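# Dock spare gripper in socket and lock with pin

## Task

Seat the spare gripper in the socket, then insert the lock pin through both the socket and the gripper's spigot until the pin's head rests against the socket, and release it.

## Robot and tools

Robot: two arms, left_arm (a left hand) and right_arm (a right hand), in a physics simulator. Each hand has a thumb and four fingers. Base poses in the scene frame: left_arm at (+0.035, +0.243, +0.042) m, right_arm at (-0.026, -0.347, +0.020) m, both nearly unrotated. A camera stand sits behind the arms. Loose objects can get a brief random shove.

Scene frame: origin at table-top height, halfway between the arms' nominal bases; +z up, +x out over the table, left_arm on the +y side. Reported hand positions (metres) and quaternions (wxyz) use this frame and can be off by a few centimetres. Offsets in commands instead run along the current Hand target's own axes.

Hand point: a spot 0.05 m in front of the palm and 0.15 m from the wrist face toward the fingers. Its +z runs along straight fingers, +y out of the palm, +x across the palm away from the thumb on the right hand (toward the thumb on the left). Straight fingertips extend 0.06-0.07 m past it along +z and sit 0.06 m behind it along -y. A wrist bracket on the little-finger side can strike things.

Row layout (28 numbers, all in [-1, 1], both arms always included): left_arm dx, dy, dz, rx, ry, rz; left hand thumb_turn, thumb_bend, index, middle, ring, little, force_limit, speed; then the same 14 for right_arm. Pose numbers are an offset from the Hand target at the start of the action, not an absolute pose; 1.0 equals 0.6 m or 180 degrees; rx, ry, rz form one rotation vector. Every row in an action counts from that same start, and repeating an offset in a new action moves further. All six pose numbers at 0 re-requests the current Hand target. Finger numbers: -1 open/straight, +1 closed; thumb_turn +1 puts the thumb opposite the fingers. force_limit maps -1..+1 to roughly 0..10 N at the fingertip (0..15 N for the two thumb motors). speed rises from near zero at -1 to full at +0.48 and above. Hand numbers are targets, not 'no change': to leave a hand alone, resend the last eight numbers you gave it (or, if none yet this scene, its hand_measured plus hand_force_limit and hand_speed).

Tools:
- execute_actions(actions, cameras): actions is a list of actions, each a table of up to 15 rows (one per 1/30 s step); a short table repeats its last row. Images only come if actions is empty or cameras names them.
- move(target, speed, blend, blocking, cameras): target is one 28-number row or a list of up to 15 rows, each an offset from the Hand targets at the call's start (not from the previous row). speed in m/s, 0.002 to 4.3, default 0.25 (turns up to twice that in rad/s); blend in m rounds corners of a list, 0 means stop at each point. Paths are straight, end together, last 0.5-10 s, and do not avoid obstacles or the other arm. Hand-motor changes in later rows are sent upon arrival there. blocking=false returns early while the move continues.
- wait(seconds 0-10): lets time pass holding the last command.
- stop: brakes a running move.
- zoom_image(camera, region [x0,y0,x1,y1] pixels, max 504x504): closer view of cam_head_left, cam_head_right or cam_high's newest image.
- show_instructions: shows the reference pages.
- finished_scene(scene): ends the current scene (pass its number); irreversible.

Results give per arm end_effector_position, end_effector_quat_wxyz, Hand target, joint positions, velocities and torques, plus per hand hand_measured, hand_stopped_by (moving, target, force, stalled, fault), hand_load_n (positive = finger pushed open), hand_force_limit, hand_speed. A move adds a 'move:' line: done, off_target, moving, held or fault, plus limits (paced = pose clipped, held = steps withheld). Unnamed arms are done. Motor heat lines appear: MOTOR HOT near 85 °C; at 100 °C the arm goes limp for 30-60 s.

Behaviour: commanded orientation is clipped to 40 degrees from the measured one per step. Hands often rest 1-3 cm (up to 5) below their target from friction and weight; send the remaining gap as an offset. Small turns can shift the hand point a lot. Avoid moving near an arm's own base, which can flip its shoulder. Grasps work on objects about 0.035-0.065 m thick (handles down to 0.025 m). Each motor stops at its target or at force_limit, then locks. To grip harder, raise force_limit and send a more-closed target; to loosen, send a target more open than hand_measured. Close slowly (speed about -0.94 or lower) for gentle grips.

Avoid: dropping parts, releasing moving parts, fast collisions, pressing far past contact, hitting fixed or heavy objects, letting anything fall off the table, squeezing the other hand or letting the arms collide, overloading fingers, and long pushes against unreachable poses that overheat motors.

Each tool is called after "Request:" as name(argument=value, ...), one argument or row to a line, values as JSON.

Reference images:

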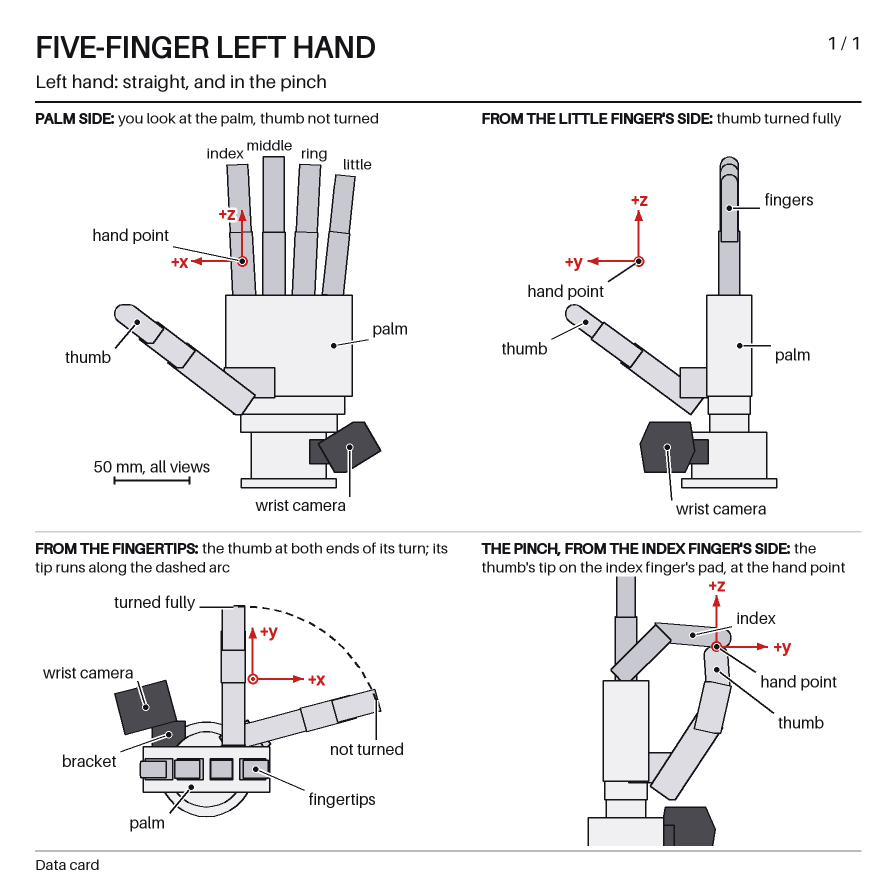

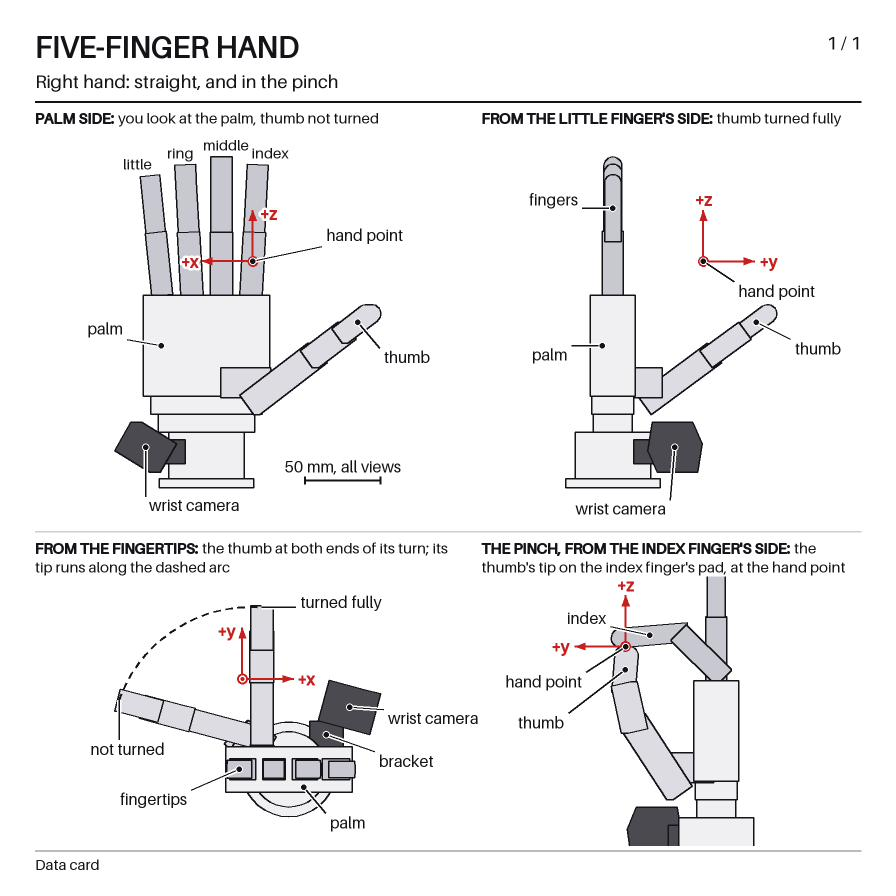

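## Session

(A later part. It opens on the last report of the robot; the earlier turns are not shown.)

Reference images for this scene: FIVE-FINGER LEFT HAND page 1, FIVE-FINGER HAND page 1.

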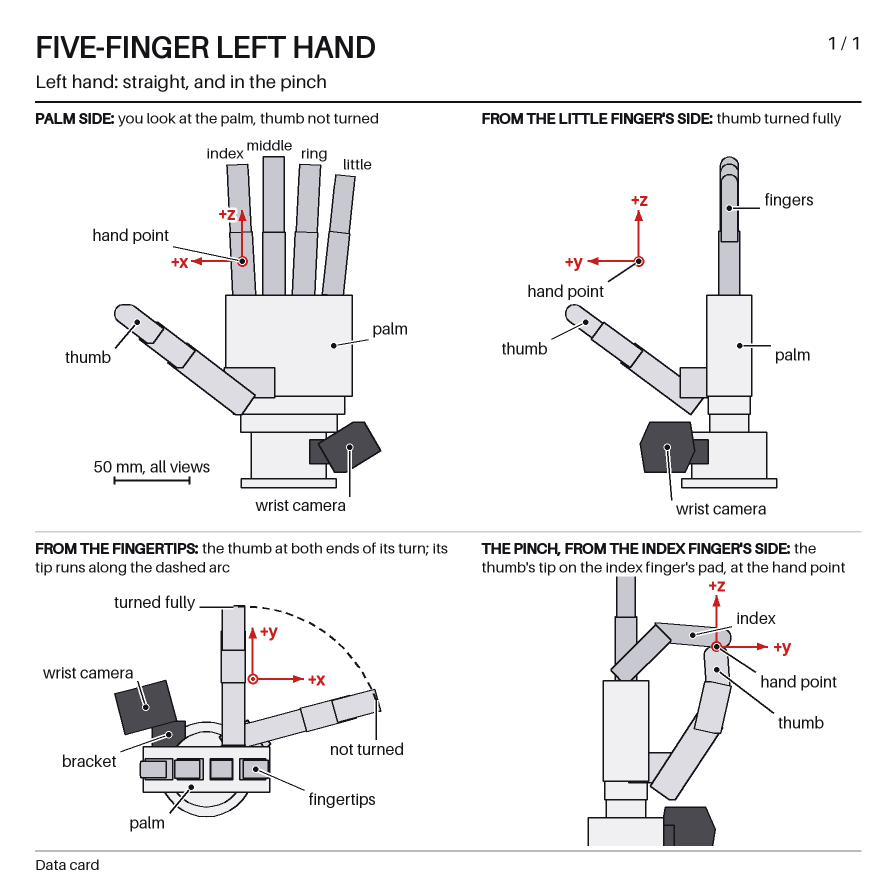

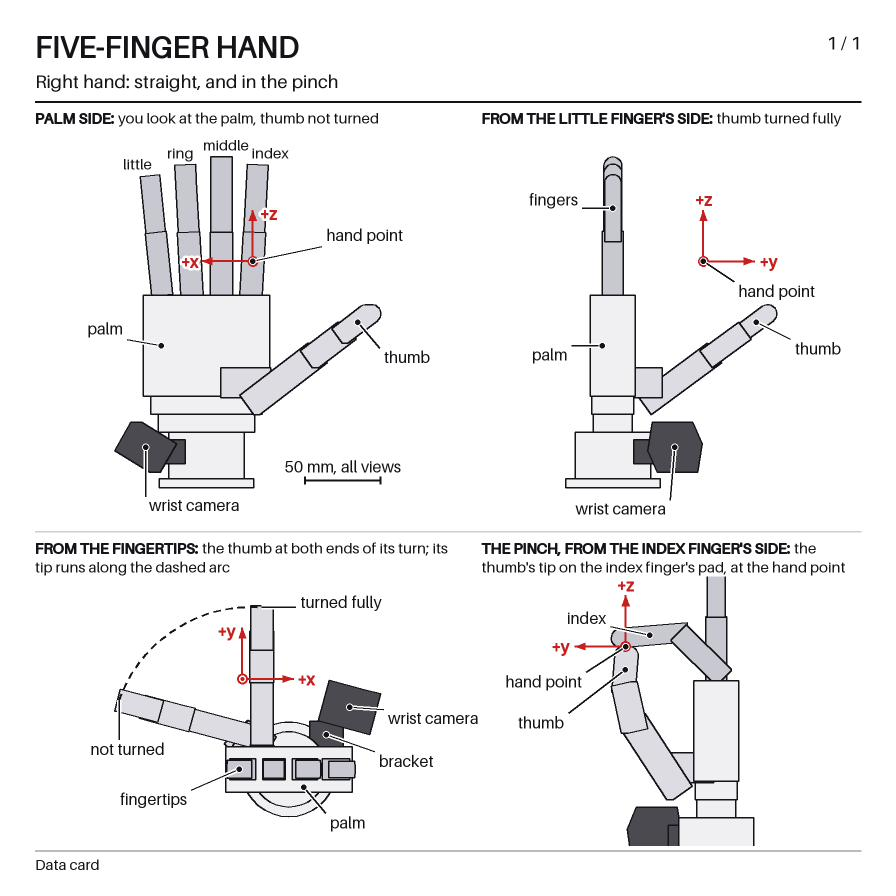

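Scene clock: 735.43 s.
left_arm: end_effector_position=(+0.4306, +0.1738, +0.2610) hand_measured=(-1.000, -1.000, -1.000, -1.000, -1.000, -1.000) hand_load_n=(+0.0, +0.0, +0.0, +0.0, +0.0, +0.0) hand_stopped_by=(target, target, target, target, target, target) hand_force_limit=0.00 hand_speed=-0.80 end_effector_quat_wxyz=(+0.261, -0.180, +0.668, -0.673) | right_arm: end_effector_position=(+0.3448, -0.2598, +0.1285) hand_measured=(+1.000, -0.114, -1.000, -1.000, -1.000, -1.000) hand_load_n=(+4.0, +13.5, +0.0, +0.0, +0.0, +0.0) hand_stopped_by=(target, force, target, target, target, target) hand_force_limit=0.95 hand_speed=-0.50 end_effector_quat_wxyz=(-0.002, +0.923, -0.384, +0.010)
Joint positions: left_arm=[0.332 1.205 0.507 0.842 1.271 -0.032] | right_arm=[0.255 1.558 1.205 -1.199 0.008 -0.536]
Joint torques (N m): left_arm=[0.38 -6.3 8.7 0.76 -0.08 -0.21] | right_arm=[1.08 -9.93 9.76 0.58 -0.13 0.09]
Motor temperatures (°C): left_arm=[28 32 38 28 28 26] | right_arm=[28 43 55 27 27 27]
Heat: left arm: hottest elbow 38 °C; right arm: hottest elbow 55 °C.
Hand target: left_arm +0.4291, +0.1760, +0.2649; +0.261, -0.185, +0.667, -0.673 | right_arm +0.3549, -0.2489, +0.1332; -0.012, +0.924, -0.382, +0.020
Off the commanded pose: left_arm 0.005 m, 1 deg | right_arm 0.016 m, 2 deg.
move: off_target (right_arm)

Request:
move(
  target=[0,0,0,0,0,0,-1,-1,-1,-1,-1,-1,0,-0.8, 0.0046,0.0013,0.0117,0,0,0,1,0.94,-1,-1,-1,-1,0.95,-0.5],
  speed=0.1,
  cameras=["cam_head_left","cam_head_right","cam_high"],
)

Request:
zoom_image(
  camera="cam_head_left",
  region=[460, 236, 508, 284],
)

Request:
zoom_image(
  camera="cam_head_right",
  region=[464, 236, 512, 284],
)

Request:
zoom_image(
  camera="cam_high",
  region=[176, 260, 224, 308],
)

Scene clock: 744.33 s.
left_arm: end_effector_position=(+0.4306, +0.1738, +0.2610) hand_measured=(-1.000, -1.000, -1.000, -1.000, -1.000, -1.000) hand_load_n=(-0.5, +0.0, +0.0, +0.0, +0.0, +0.0) hand_stopped_by=(target, target, target, target, target, target) hand_force_limit=0.00 hand_speed=-0.80 end_effector_quat_wxyz=(+0.261, -0.180, +0.668, -0.673) | right_arm: end_effector_position=(+0.3466, -0.2592, +0.1276) hand_measured=(+1.000, -0.114, -1.000, -1.000, -1.000, -1.000) hand_load_n=(+4.0, +13.5, +0.0, +0.0, +0.0, +0.0) hand_stopped_by=(target, force, target, target, target, target) hand_force_limit=0.95 hand_speed=-0.50 end_effector_quat_wxyz=(-0.004, +0.923, -0.384, +0.012)
Joint positions: left_arm=[0.332 1.205 0.507 0.842 1.271 -0.032] | right_arm=[0.255 1.559 1.205 -1.192 0.007 -0.536]
Joint torques (N m): left_arm=[0.38 -6.3 8.7 0.76 -0.08 -0.21] | right_arm=[0.5 -9.58 9.03 0.95 -0.11 0.03]
Heat: left arm: hottest elbow 38 °C; right arm: hottest elbow 54 °C.
Hand target: left_arm +0.4291, +0.1760, +0.2649; +0.261, -0.185, +0.667, -0.673 | right_arm +0.3566, -0.2513, +0.1262; -0.012, +0.924, -0.382, +0.020
Off the commanded pose: left_arm 0.005 m, 1 deg | right_arm 0.013 m, 1 deg.
move: off_target (right_arm)

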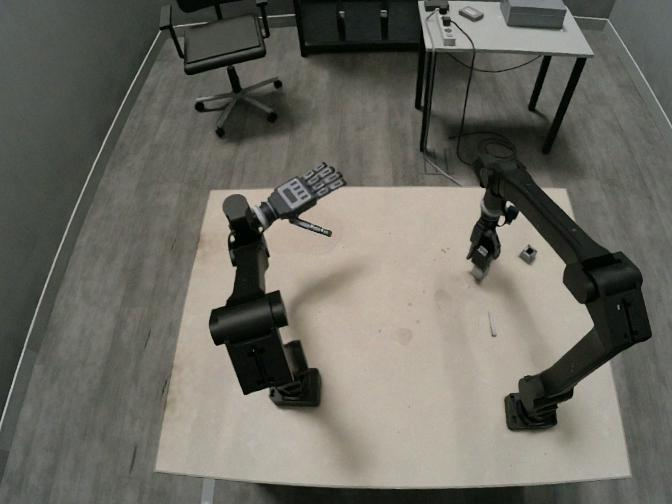

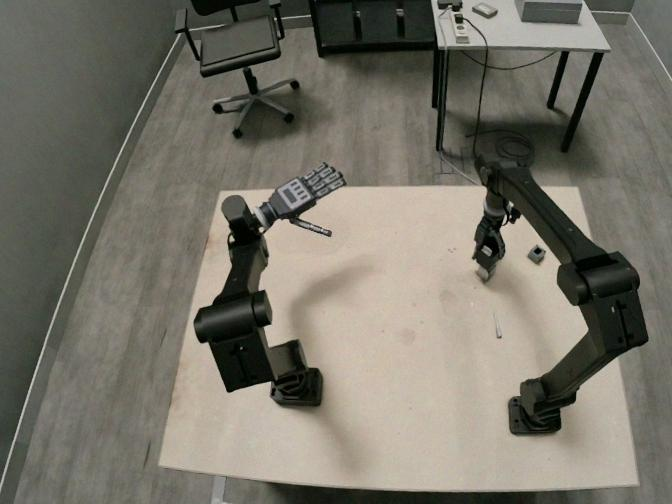

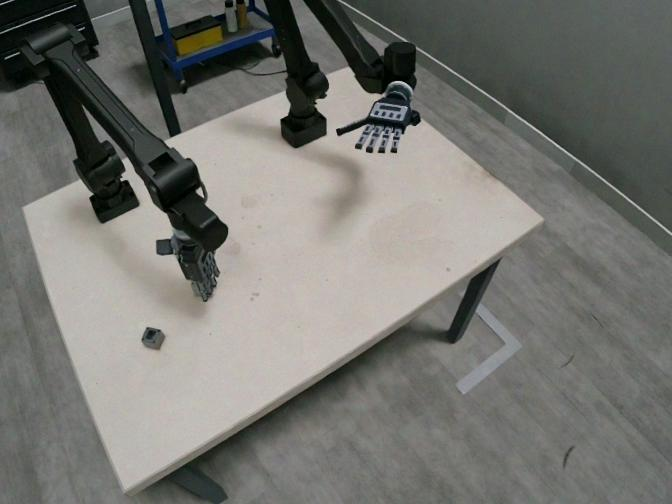

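Scaled by 10.500 from the camera's 672x504 image, which has a finer 960x720 frame.

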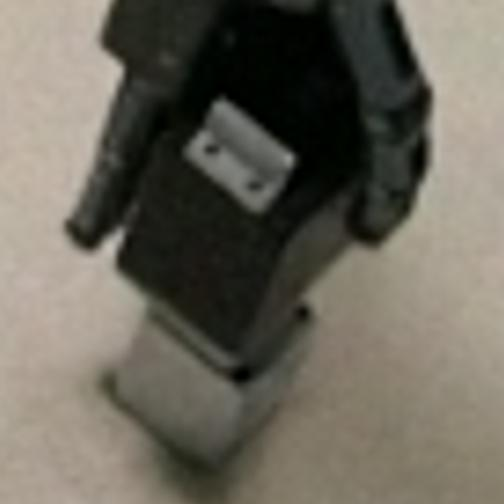

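Scaled by 10.500 from the camera's 672x504 image, which has a finer 960x720 frame.

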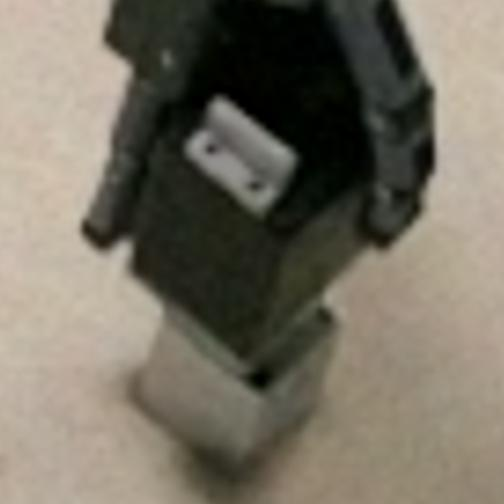

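Scaled by 10.500 from the camera's 672x504 image, which has a finer 960x720 frame.

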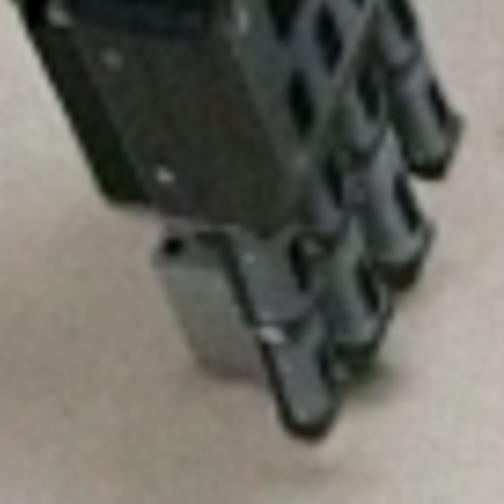

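Request:
move(
  target=[0,0,0,0,0,0,-1,-1,-1,-1,-1,-1,0,-0.8, -0.0012,0.0083,0.0067,-0.0052,-0.0061,0,1,0.94,-1,-1,-1,-1,0.95,-0.5],
  speed=0.1,
)

Scene clock: 775.73 s.
left_arm: end_effector_position=(+0.4306, +0.1738, +0.2610) hand_measured=(-1.000, -1.000, -1.000, -1.000, -1.000, -1.000) hand_load_n=(+0.0, +0.0, +0.0, +0.0, +0.0, -0.5) hand_stopped_by=(target, target, target, target, target, target) hand_force_limit=0.00 hand_speed=-0.80 end_effector_quat_wxyz=(+0.261, -0.180, +0.668, -0.673) | right_arm: end_effector_position=(+0.3465, -0.2585, +0.1273) hand_measured=(+1.000, -0.114, -1.000, -1.000, -1.000, -1.000) hand_load_n=(+3.5, +14.0, +0.0, +0.0, +0.0, -0.5) hand_stopped_by=(target, force, target, target, target, target) hand_force_limit=0.95 hand_speed=-0.50 end_effector_quat_wxyz=(-0.006, +0.923, -0.384, +0.011)
Joint positions: left_arm=[0.332 1.205 0.507 0.842 1.271 -0.032] | right_arm=[0.255 1.56 1.205 -1.192 0.004 -0.536]
Joint torques (N m): left_arm=[0.38 -6.3 8.7 0.77 -0.08 -0.2] | right_arm=[-0.5 -9.23 8.73 0.54 -0.31 -0.05]
Heat: left arm: hottest elbow 38 °C; right arm: hottest elbow 54 °C.
Hand target: left_arm +0.4291, +0.1760, +0.2649; +0.261, -0.185, +0.667, -0.673 | right_arm +0.3527, -0.2543, +0.1220; -0.009, +0.924, -0.382, +0.008
Off the commanded pose: left_arm 0.005 m, 1 deg | right_arm 0.009 m, 0 deg.
move: done

Request:
move(
  target=[0,0,0,0,0,0,-1,-1,-1,-1,-1,-1,0,-0.8, 0.0012,0.0106,0.01,-0.0042,-0.0052,0,1,0.94,-1,-1,-1,-1,0.95,-0.5],
  speed=0.1,
)

Scene clock: 779.97 s.
left_arm: end_effector_position=(+0.4306, +0.1738, +0.2610) hand_measured=(-1.000, -1.000, -1.000, -1.000, -1.000, -1.000) hand_load_n=(-0.5, +0.0, +0.0, +0.0, +0.0, +0.0) hand_stopped_by=(target, target, target, target, target, target) hand_force_limit=0.00 hand_speed=-0.80 end_effector_quat_wxyz=(+0.261, -0.180, +0.668, -0.673) | right_arm: end_effector_position=(+0.3465, -0.2585, +0.1270) hand_measured=(+1.000, -0.114, -1.000, -1.000, -1.000, -1.000) hand_load_n=(+4.0, +14.0, +0.0, +0.0, +0.0, +0.0) hand_stopped_by=(target, force, target, target, target, target) hand_force_limit=0.95 hand_speed=-0.50 end_effector_quat_wxyz=(-0.006, +0.924, -0.381, +0.010)
Joint positions: left_arm=[0.332 1.205 0.507 0.842 1.271 -0.032] | right_arm=[0.255 1.561 1.205 -1.192 0.001 -0.542]
Joint torques (N m): left_arm=[0.32 -6.3 8.7 0.77 -0.08 -0.2] | right_arm=[-1.2 -8.64 7.8 0.57 -0.55 -0.1]
Heat: left arm: hottest elbow 38 °C; right arm: hottest elbow 54 °C.
Hand target: left_arm +0.4291, +0.1760, +0.2649; +0.261, -0.185, +0.667, -0.673 | right_arm +0.3489, -0.2593, +0.1158; -0.006, +0.924, -0.382, -0.002
Off the commanded pose: left_arm 0.005 m, 1 deg | right_arm 0.011 m, 1 deg.
move: off_target (right_arm)

Request:
move(
  target=[0,0,0,0,0,0,-1,-1,-1,-1,-1,-1,0,-0.8, 0,0.007,0.01,-0.003,-0.003,0,1,0.94,-1,-1,-1,-1,0.95,-0.5],
  speed=0.1,
)

Scene clock: 785.30 s.
left_arm: end_effector_position=(+0.4306, +0.1738, +0.2610) hand_measured=(-1.000, -1.000, -1.000, -1.000, -1.000, -1.000) hand_load_n=(+0.0, +0.5, +0.0, +0.0, +0.0, +0.0) hand_stopped_by=(target, target, target, target, target, target) hand_force_limit=0.00 hand_speed=-0.80 end_effector_quat_wxyz=(+0.261, -0.180, +0.668, -0.673) | right_arm: end_effector_position=(+0.3465, -0.2589, +0.1269) hand_measured=(+1.000, -0.114, -1.000, -1.000, -1.000, -1.000) hand_load_n=(+3.5, +14.0, +0.0, +0.0, +0.0, +0.0) hand_stopped_by=(target, force, target, target, target, target) hand_force_limit=0.95 hand_speed=-0.50 end_effector_quat_wxyz=(-0.008, +0.925, -0.380, +0.008)
Joint positions: left_arm=[0.332 1.205 0.507 0.842 1.271 -0.032] | right_arm=[0.253 1.561 1.205 -1.192 -0.003 -0.548]
Joint torques (N m): left_arm=[0.44 -6.3 8.7 0.76 -0.08 -0.21] | right_arm=[-1.67 -8.23 6.86 0.75 -0.5 -0.1]
Heat: left arm: hottest elbow 38 °C; right arm: hottest elbow 53 °C.
Hand target: left_arm +0.4291, +0.1760, +0.2649; +0.261, -0.185, +0.667, -0.673 | right_arm +0.3459, -0.2621, +0.1098; -0.003, +0.924, -0.382, -0.008
Off the commanded pose: left_arm 0.005 m, 1 deg | right_arm 0.017 m, 2 deg.
move: off_target (right_arm)

Request:
wait(
  seconds=0.1,
  cameras=["all"],
)

Request:
zoom_image(
  camera="cam_head_left",
  region=[464, 240, 500, 285],
)

Request:
zoom_image(
  camera="cam_head_right",
  region=[468, 240, 504, 285],
)

Scene clock: 812.17 s.
left_arm: end_effector_position=(+0.4306, +0.1738, +0.2610) hand_measured=(-1.000, -1.000, -1.000, -1.000, -1.000, -1.000) hand_load_n=(+0.0, +0.0, +0.0, +0.0, +0.0, +0.0) hand_stopped_by=(target, target, target, target, target, target) hand_force_limit=0.00 hand_speed=-0.80 end_effector_quat_wxyz=(+0.261, -0.180, +0.668, -0.673) | right_arm: end_effector_position=(+0.3466, -0.2589, +0.1269) hand_measured=(+1.000, -0.114, -1.000, -1.000, -1.000, -1.000) hand_load_n=(+3.5, +14.5, +0.0, +0.0, +0.0, +0.0) hand_stopped_by=(target, force, target, target, target, target) hand_force_limit=0.95 hand_speed=-0.50 end_effector_quat_wxyz=(-0.008, +0.925, -0.380, +0.008)
Joint positions: left_arm=[0.332 1.205 0.507 0.842 1.271 -0.032] | right_arm=[0.253 1.561 1.205 -1.192 -0.003 -0.548]
Joint torques (N m): left_arm=[0.44 -6.3 8.7 0.77 -0.08 -0.2] | right_arm=[-1.73 -8.23 6.86 0.72 -0.49 -0.13]
Heat: left arm: hottest elbow 38 °C; right arm: hottest elbow 52 °C.
Hand target: left_arm +0.4291, +0.1760, +0.2649; +0.261, -0.185, +0.667, -0.673 | right_arm +0.3459, -0.2621, +0.1098; -0.003, +0.924, -0.382, -0.008
Off the commanded pose: left_arm 0.005 m, 1 deg | right_arm 0.017 m, 2 deg.
wait: 0.10 s; at rest from the start

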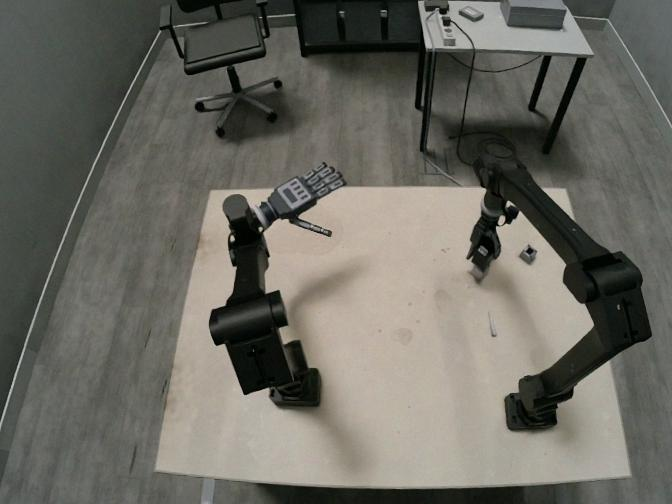

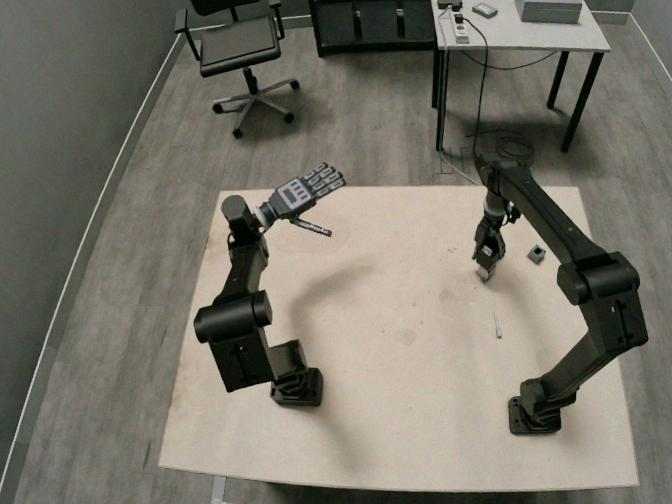

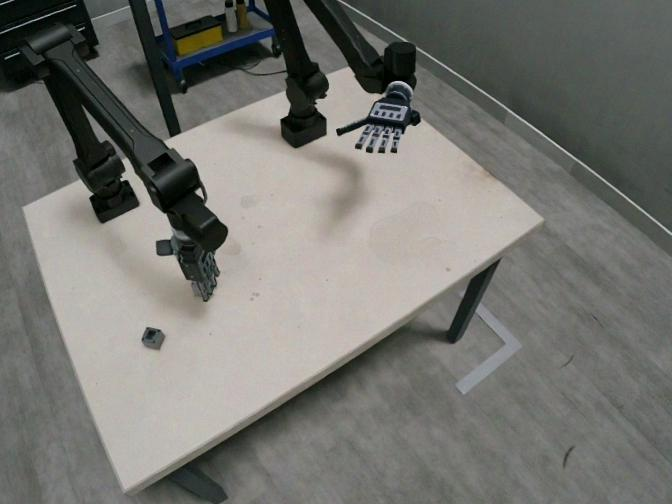

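Scaled by 11.200 from the camera's 672x504 image, which has a finer 960x720 frame.

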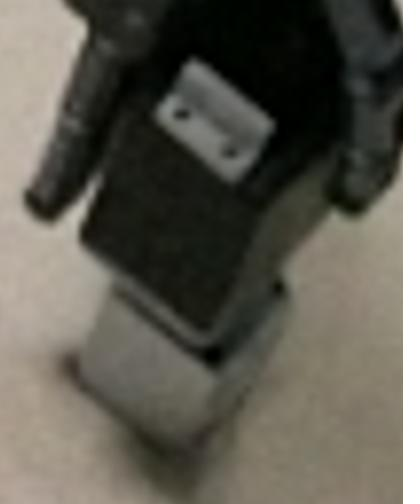

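Scaled by 11.200 from the camera's 672x504 image, which has a finer 960x720 frame.

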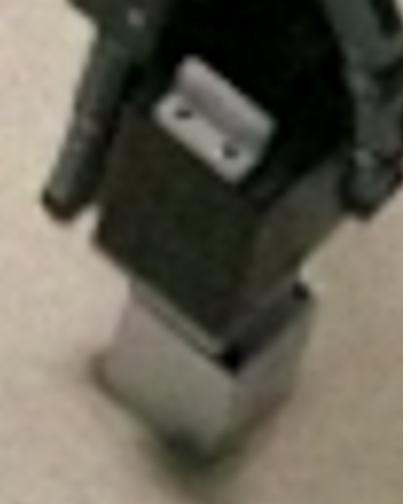

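Request:
move(
  target=[
    [0,0,0,0,0,0,-1,-1,-1,-1,-1,-1,0,-0.8, 0.0143,0.0145,-0.084,0.0002,-0.0072,0,1,0.94,-1,-1,-1,-1,0.95,-0.5],
    [0,0,0,0,0,0,-1,-1,-1,-1,-1,-1,0,-0.8, -0.01,-0.0102,-0.0668,0.0002,-0.0072,0,1,0.94,-1,-1,-1,-1,0.95,-0.5],
  ],
  speed=0.1,
  cameras=["all"],
)

Request:
zoom_image(
  camera="cam_head_left",
  region=[464, 230, 500, 275],
)

Request:
zoom_image(
  camera="cam_head_right",
  region=[468, 230, 504, 275],
)

Request:
zoom_image(
  camera="cam_high",
  region=[176, 250, 224, 298],
)

Scene clock: 890.47 s.
left_arm: end_effector_position=(+0.4306, +0.1738, +0.2610) hand_measured=(-1.000, -1.000, -1.000, -1.000, -1.000, -1.000) hand_load_n=(-0.5, +0.0, +0.0, +0.0, -0.5, +0.0) hand_stopped_by=(target, target, target, target, target, target) hand_force_limit=0.00 hand_speed=-0.80 end_effector_quat_wxyz=(+0.261, -0.180, +0.668, -0.673) | right_arm: end_effector_position=(+0.3272, -0.2666, +0.1391) hand_measured=(+1.000, -0.114, -1.000, -1.000, -1.000, -1.000) hand_load_n=(+3.0, +13.0, +0.0, +0.0, +0.0, +0.0) hand_stopped_by=(target, force, target, target, target, target) hand_force_limit=0.95 hand_speed=-0.50 end_effector_quat_wxyz=(+0.008, +0.923, -0.383, -0.038)
Joint positions: left_arm=[0.332 1.205 0.507 0.842 1.271 -0.032] | right_arm=[0.233 1.567 1.227 -1.301 -0.031 -0.56]
Joint torques (N m): left_arm=[0.38 -6.3 8.7 0.77 -0.08 -0.2] | right_arm=[0.97 -10.17 11.78 0.34 -0.19 0.1]
Motor temperatures (°C): left_arm=[28 32 39 28 28 26] | right_arm=[28 40 50 27 28 27]
Heat: left arm: hottest elbow 39 °C; right arm: hottest elbow 50 °C.
Hand target: left_arm +0.4291, +0.1760, +0.2649; +0.261, -0.185, +0.667, -0.673 | right_arm +0.3466, -0.2540, +0.1500; -0.008, +0.924, -0.382, -0.018
Off the commanded pose: left_arm 0.005 m, 1 deg | right_arm 0.025 m, 3 deg.
move: off_target (right_arm)

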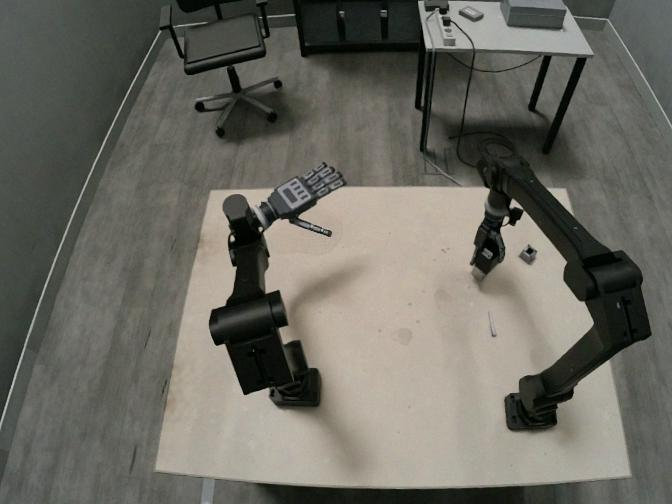

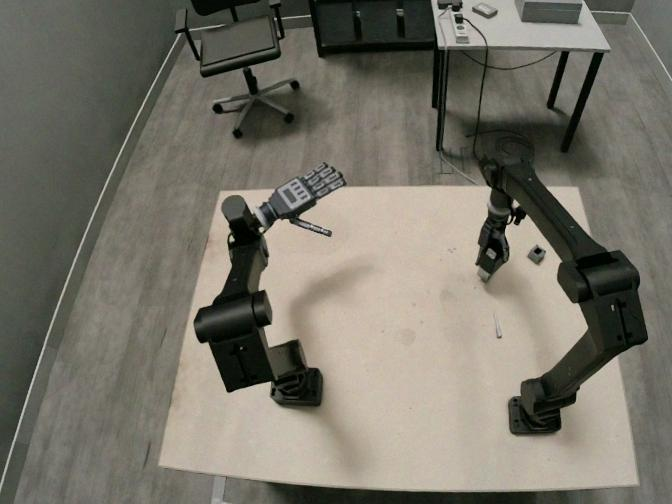

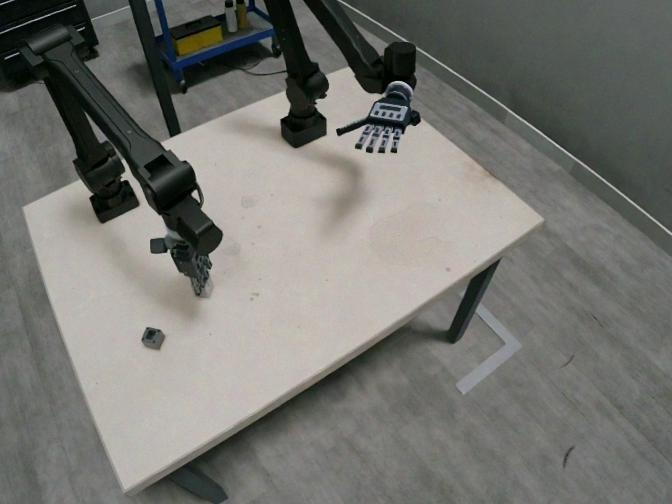

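Scaled by 11.200 from the camera's 672x504 image, which has a finer 960x720 frame.

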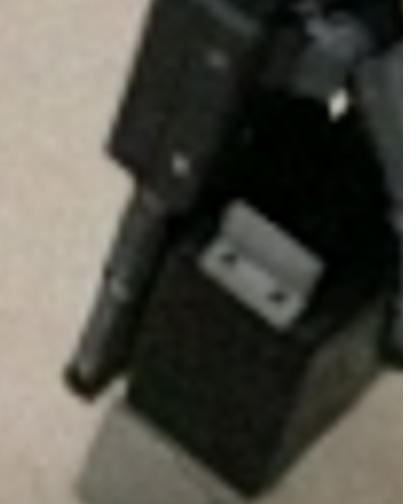

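Scaled by 11.200 from the camera's 672x504 image, which has a finer 960x720 frame.

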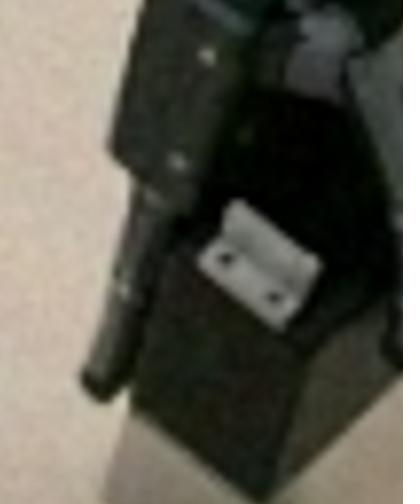

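Scaled by 10.500 from the camera's 672x504 image, which has a finer 960x720 frame.

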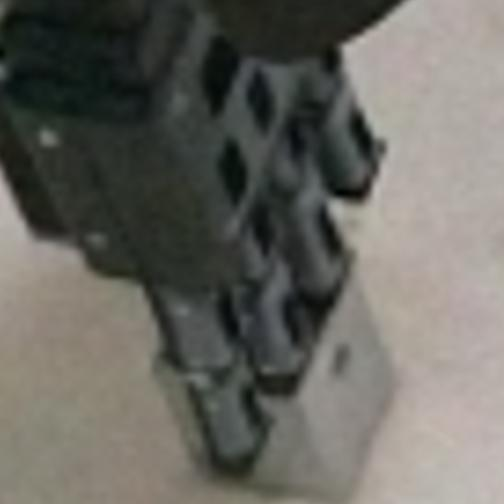

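Request:
move(
  target=[
    [0,0,0,0,0,0,-1,-1,-1,-1,-1,-1,0,-0.8, -0.0023,0,-0.0583,0,0,0,1,0.94,-1,-1,-1,-1,0.95,-0.5],
    [0,0,0,0,0,0,-1,-1,-1,-1,-1,-1,0,-0.8, 0,0,0,0,0,0,1,0.94,-1,-1,-1,-1,0.95,-0.5],
  ],
  speed=0.1,
  cameras=["cam_head_left","cam_head_right"],
)

Request:
zoom_image(
  camera="cam_head_left",
  region=[464, 235, 500, 280],
)

Scene clock: 900.23 s.
left_arm: end_effector_position=(+0.4306, +0.1738, +0.2610) hand_measured=(-1.000, -1.000, -1.000, -1.000, -1.000, -1.000) hand_load_n=(-0.5, +0.0, -0.5, +0.0, +0.0, -0.5) hand_stopped_by=(target, target, target, target, target, target) hand_force_limit=0.00 hand_speed=-0.80 end_effector_quat_wxyz=(+0.261, -0.180, +0.668, -0.673) | right_arm: end_effector_position=(+0.3430, -0.2629, +0.1501) hand_measured=(+1.000, -0.114, -1.000, -1.000, -1.000, -1.000) hand_load_n=(+3.5, +13.0, +0.0, +0.0, +0.0, +0.0) hand_stopped_by=(target, force, target, target, target, target) hand_force_limit=0.95 hand_speed=-0.50 end_effector_quat_wxyz=(-0.003, +0.923, -0.384, -0.022)
Joint positions: left_arm=[0.332 1.205 0.507 0.842 1.271 -0.032] | right_arm=[0.233 1.571 1.27 -1.302 -0.031 -0.56]
Joint torques (N m): left_arm=[0.32 -6.3 8.7 0.76 -0.08 -0.21] | right_arm=[0.91 -10.29 8.5 0.43 -0.17 0.1]
Heat: left arm: hottest elbow 39 °C; right arm: hottest elbow 52 °C.
Hand target: left_arm +0.4291, +0.1760, +0.2649; +0.261, -0.185, +0.667, -0.673 | right_arm +0.3466, -0.2540, +0.1500; -0.008, +0.924, -0.382, -0.018
Off the commanded pose: left_arm 0.005 m, 1 deg | right_arm 0.010 m, 1 deg.
move: done
Images, in order (width x height): cam_head_left 672x504, cam_head_right 672x504.

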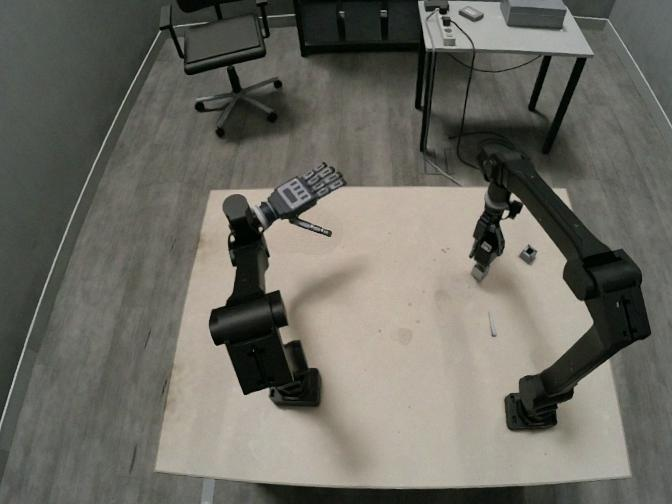

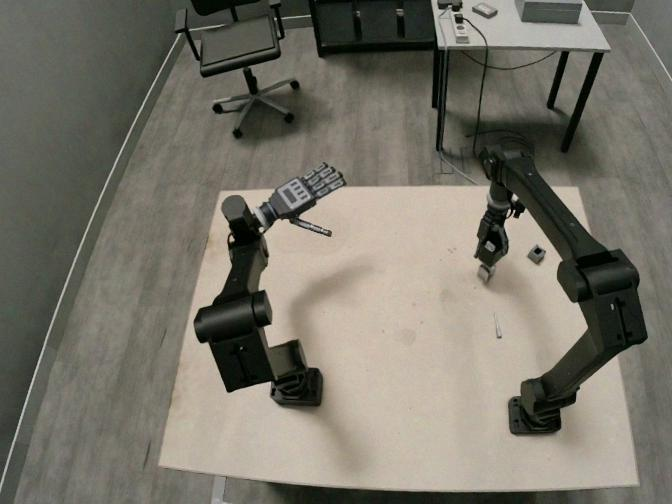

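Scaled by 11.200 from the camera's 672x504 image, which has a finer 960x720 frame.

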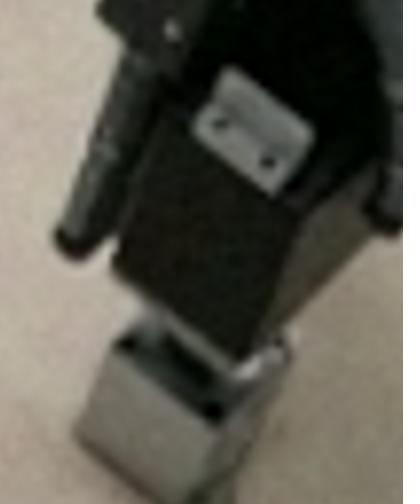

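Request:
zoom_image(
  camera="cam_head_left",
  region=[468, 238, 500, 270],
)

Request:
zoom_image(
  camera="cam_head_right",
  region=[470, 238, 502, 270],
)

Scaled by 15.750 from the camera's 672x504 image, which has a finer 960x720 frame.

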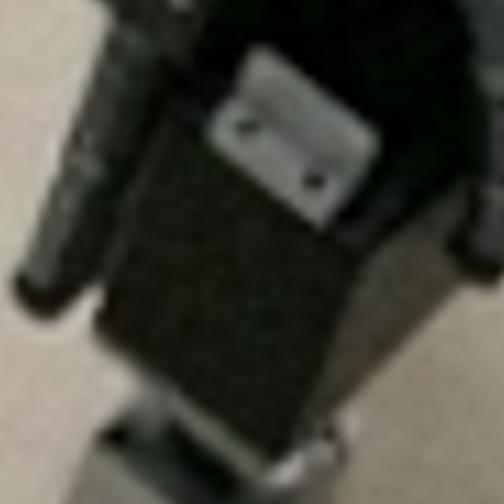

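Scaled by 15.750 from the camera's 672x504 image, which has a finer 960x720 frame.

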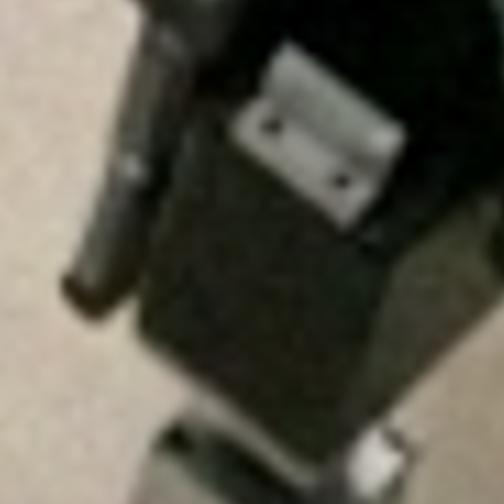

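Request:
move(
  target=[
    [0,0,0,0,0,0,-1,-1,-1,-1,-1,-1,0,-0.8, -0.0041,0.0018,-0.0583,0.0035,-0.0167,0,1,0.94,-1,-1,-1,-1,0.95,-0.5],
    [0,0,0,0,0,0,-1,-1,-1,-1,-1,-1,0,-0.8, -0.001,0.0018,0.02,0.0035,-0.0167,0,1,0.94,-1,-1,-1,-1,0.95,-0.5],
  ],
  speed=0.1,
  cameras=["all"],
)

Request:
zoom_image(
  camera="cam_head_left",
  region=[466, 242, 498, 274],
)

Request:
zoom_image(
  camera="cam_high",
  region=[176, 256, 224, 304],
)

Scene clock: 941.50 s.
left_arm: end_effector_position=(+0.4306, +0.1738, +0.2610) hand_measured=(-1.000, -1.000, -1.000, -1.000, -1.000, -1.000) hand_load_n=(+0.0, +0.0, +0.0, +0.0, -0.5, -0.5) hand_stopped_by=(target, target, target, target, target, target) hand_force_limit=0.00 hand_speed=-0.80 end_effector_quat_wxyz=(+0.261, -0.180, +0.668, -0.673) | right_arm: end_effector_position=(+0.3389, -0.2544, +0.1359) hand_measured=(+1.000, -0.114, -1.000, -1.000, -1.000, -1.000) hand_load_n=(+3.0, +13.0, +0.0, +0.0, +0.0, +0.0) hand_stopped_by=(target, force, target, target, target, target) hand_force_limit=0.95 hand_speed=-0.50 end_effector_quat_wxyz=(-0.015, +0.922, -0.384, -0.046)
Joint positions: left_arm=[0.332 1.205 0.507 0.842 1.271 -0.032] | right_arm=[0.233 1.595 1.254 -1.287 -0.078 -0.559]
Joint torques (N m): left_arm=[0.32 -6.3 8.69 0.77 -0.08 -0.2] | right_arm=[-0.91 -10.87 8.47 0.35 -0.31 -0.11]
Motor temperatures (°C): left_arm=[28 32 39 28 28 26] | right_arm=[28 40 55 27 27 27]
Heat: left arm: hottest elbow 39 °C; right arm: hottest elbow 55 °C.
Hand target: left_arm +0.4291, +0.1760, +0.2649; +0.261, -0.185, +0.667, -0.673 | right_arm +0.3450, -0.2541, +0.1381; -0.023, +0.923, -0.382, -0.040
Off the commanded pose: left_arm 0.005 m, 1 deg | right_arm 0.007 m, 1 deg.
move: done

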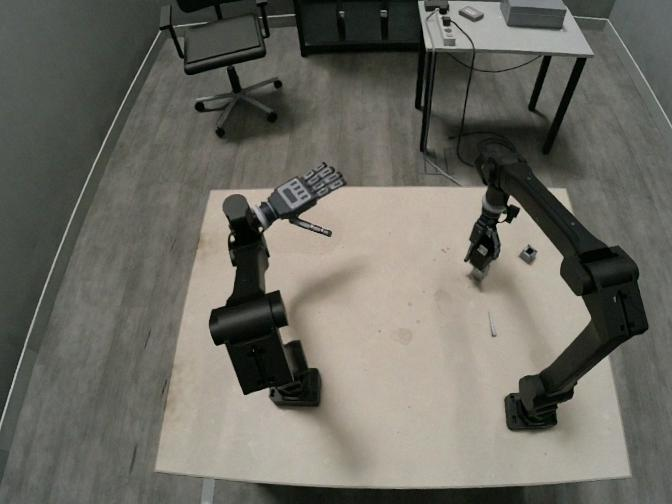

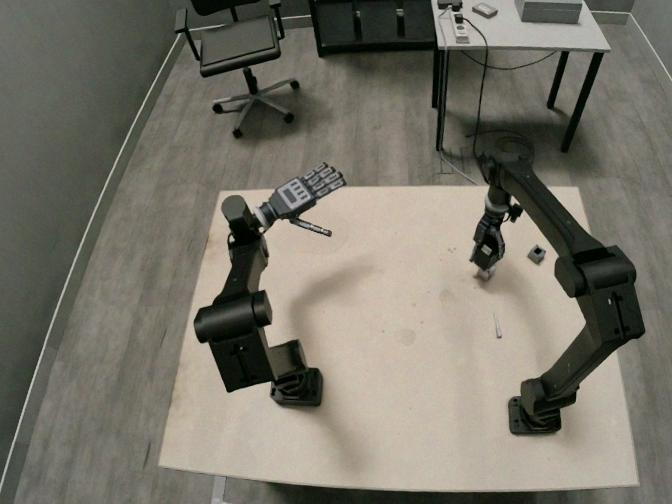

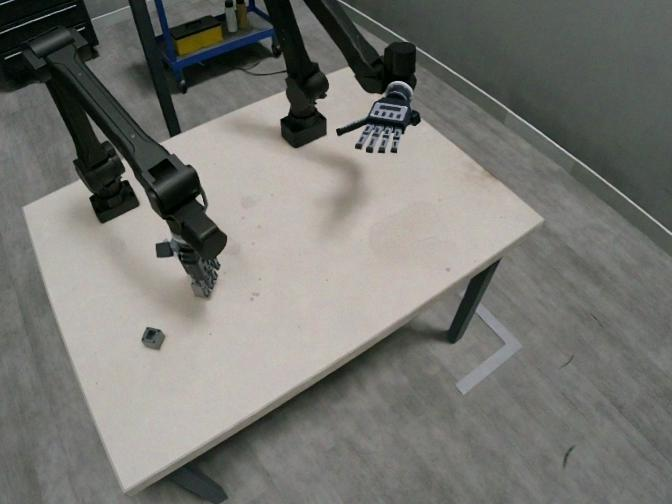

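Scaled by 15.750 from the camera's 672x504 image, which has a finer 960x720 frame.

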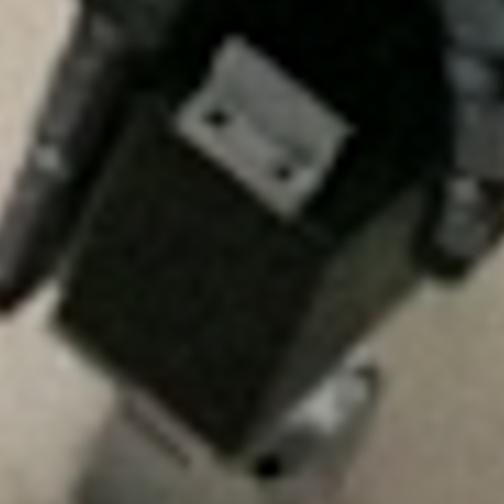

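Scaled by 10.500 from the camera's 672x504 image, which has a finer 960x720 frame.

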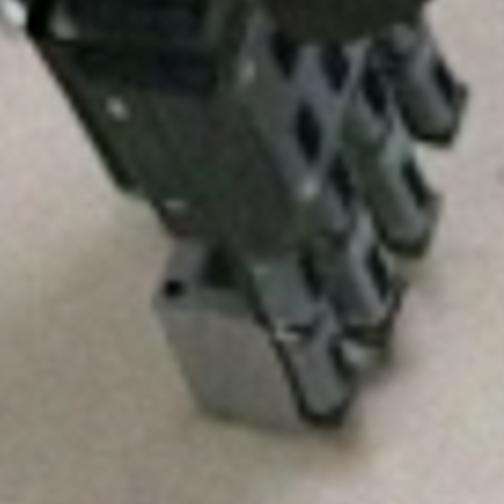

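Request:
move(
  target=[
    [0,0,0,0,0,0,-1,-1,-1,-1,-1,-1,0,-0.8, 0.0128,0.0105,-0.0598,0,0,0,1,0.94,-1,-1,-1,-1,0.95,-0.5],
    [0,0,0,0,0,0,-1,-1,-1,-1,-1,-1,0,-0.8, 0.0192,0.0105,0.0015,0,0,0,1,0.94,-1,-1,-1,-1,0.95,-0.5],
  ],
  speed=0.1,
  cameras=["all"],
)

Request:
zoom_image(
  camera="cam_head_left",
  region=[466, 242, 498, 274],
)

Request:
zoom_image(
  camera="cam_high",
  region=[176, 256, 224, 304],
)

Scene clock: 962.17 s.
left_arm: end_effector_position=(+0.4306, +0.1738, +0.2610) hand_measured=(-1.000, -1.000, -1.000, -1.000, -1.000, -1.000) hand_load_n=(+0.0, +0.0, +0.0, +0.0, +0.0, +0.0) hand_stopped_by=(target, target, target, target, target, target) hand_force_limit=0.00 hand_speed=-0.80 end_effector_quat_wxyz=(+0.261, -0.180, +0.668, -0.673) | right_arm: end_effector_position=(+0.3419, -0.2615, +0.1364) hand_measured=(+1.000, -0.114, -1.000, -1.000, -1.000, -1.000) hand_load_n=(+3.5, +13.0, +0.0, +0.0, +0.0, +0.0) hand_stopped_by=(target, force, target, target, target, target) hand_force_limit=0.95 hand_speed=-0.50 end_effector_quat_wxyz=(-0.017, +0.924, -0.380, -0.044)
Joint positions: left_arm=[0.332 1.205 0.507 0.842 1.271 -0.032] | right_arm=[0.217 1.595 1.257 -1.287 -0.078 -0.584]
Joint torques (N m): left_arm=[0.44 -6.3 8.7 0.79 -0.08 -0.21] | right_arm=[-2.14 -10.58 8.21 0.4 -0.23 -0.18]
Heat: left arm: hottest elbow 39 °C; right arm: hottest elbow 54 °C.
Hand target: left_arm +0.4291, +0.1760, +0.2649; +0.261, -0.185, +0.667, -0.673 | right_arm +0.3486, -0.2666, +0.1361; -0.023, +0.923, -0.382, -0.040
Off the commanded pose: left_arm 0.005 m, 1 deg | right_arm 0.008 m, 1 deg.
move: done

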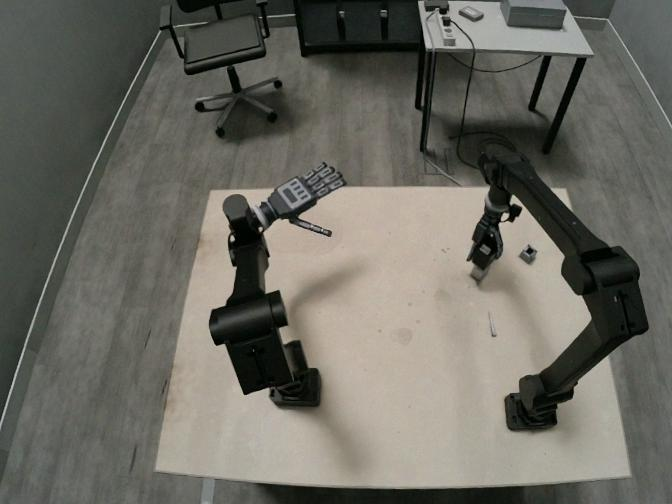

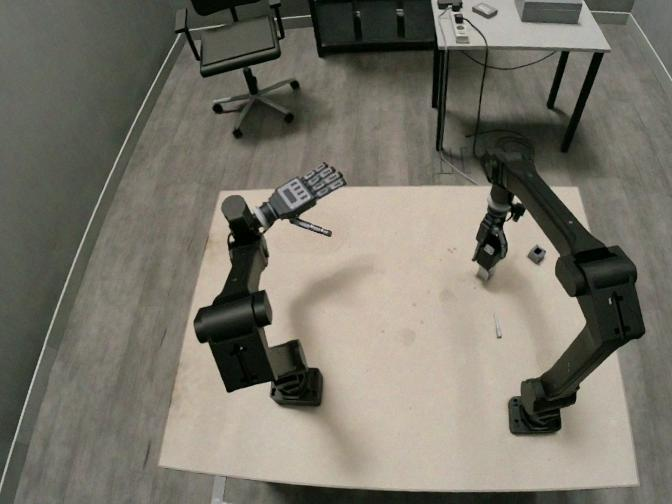

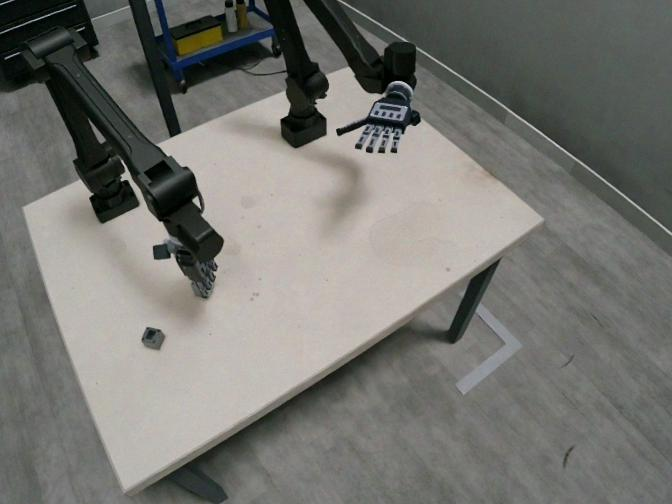

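Scaled by 15.750 from the camera's 672x504 image, which has a finer 960x720 frame.

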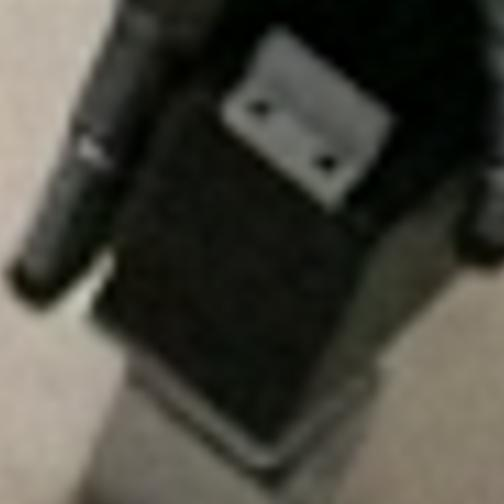

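Scaled by 10.500 from the camera's 672x504 image, which has a finer 960x720 frame.

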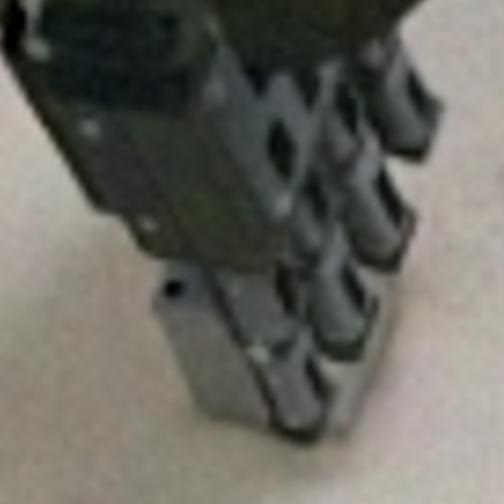

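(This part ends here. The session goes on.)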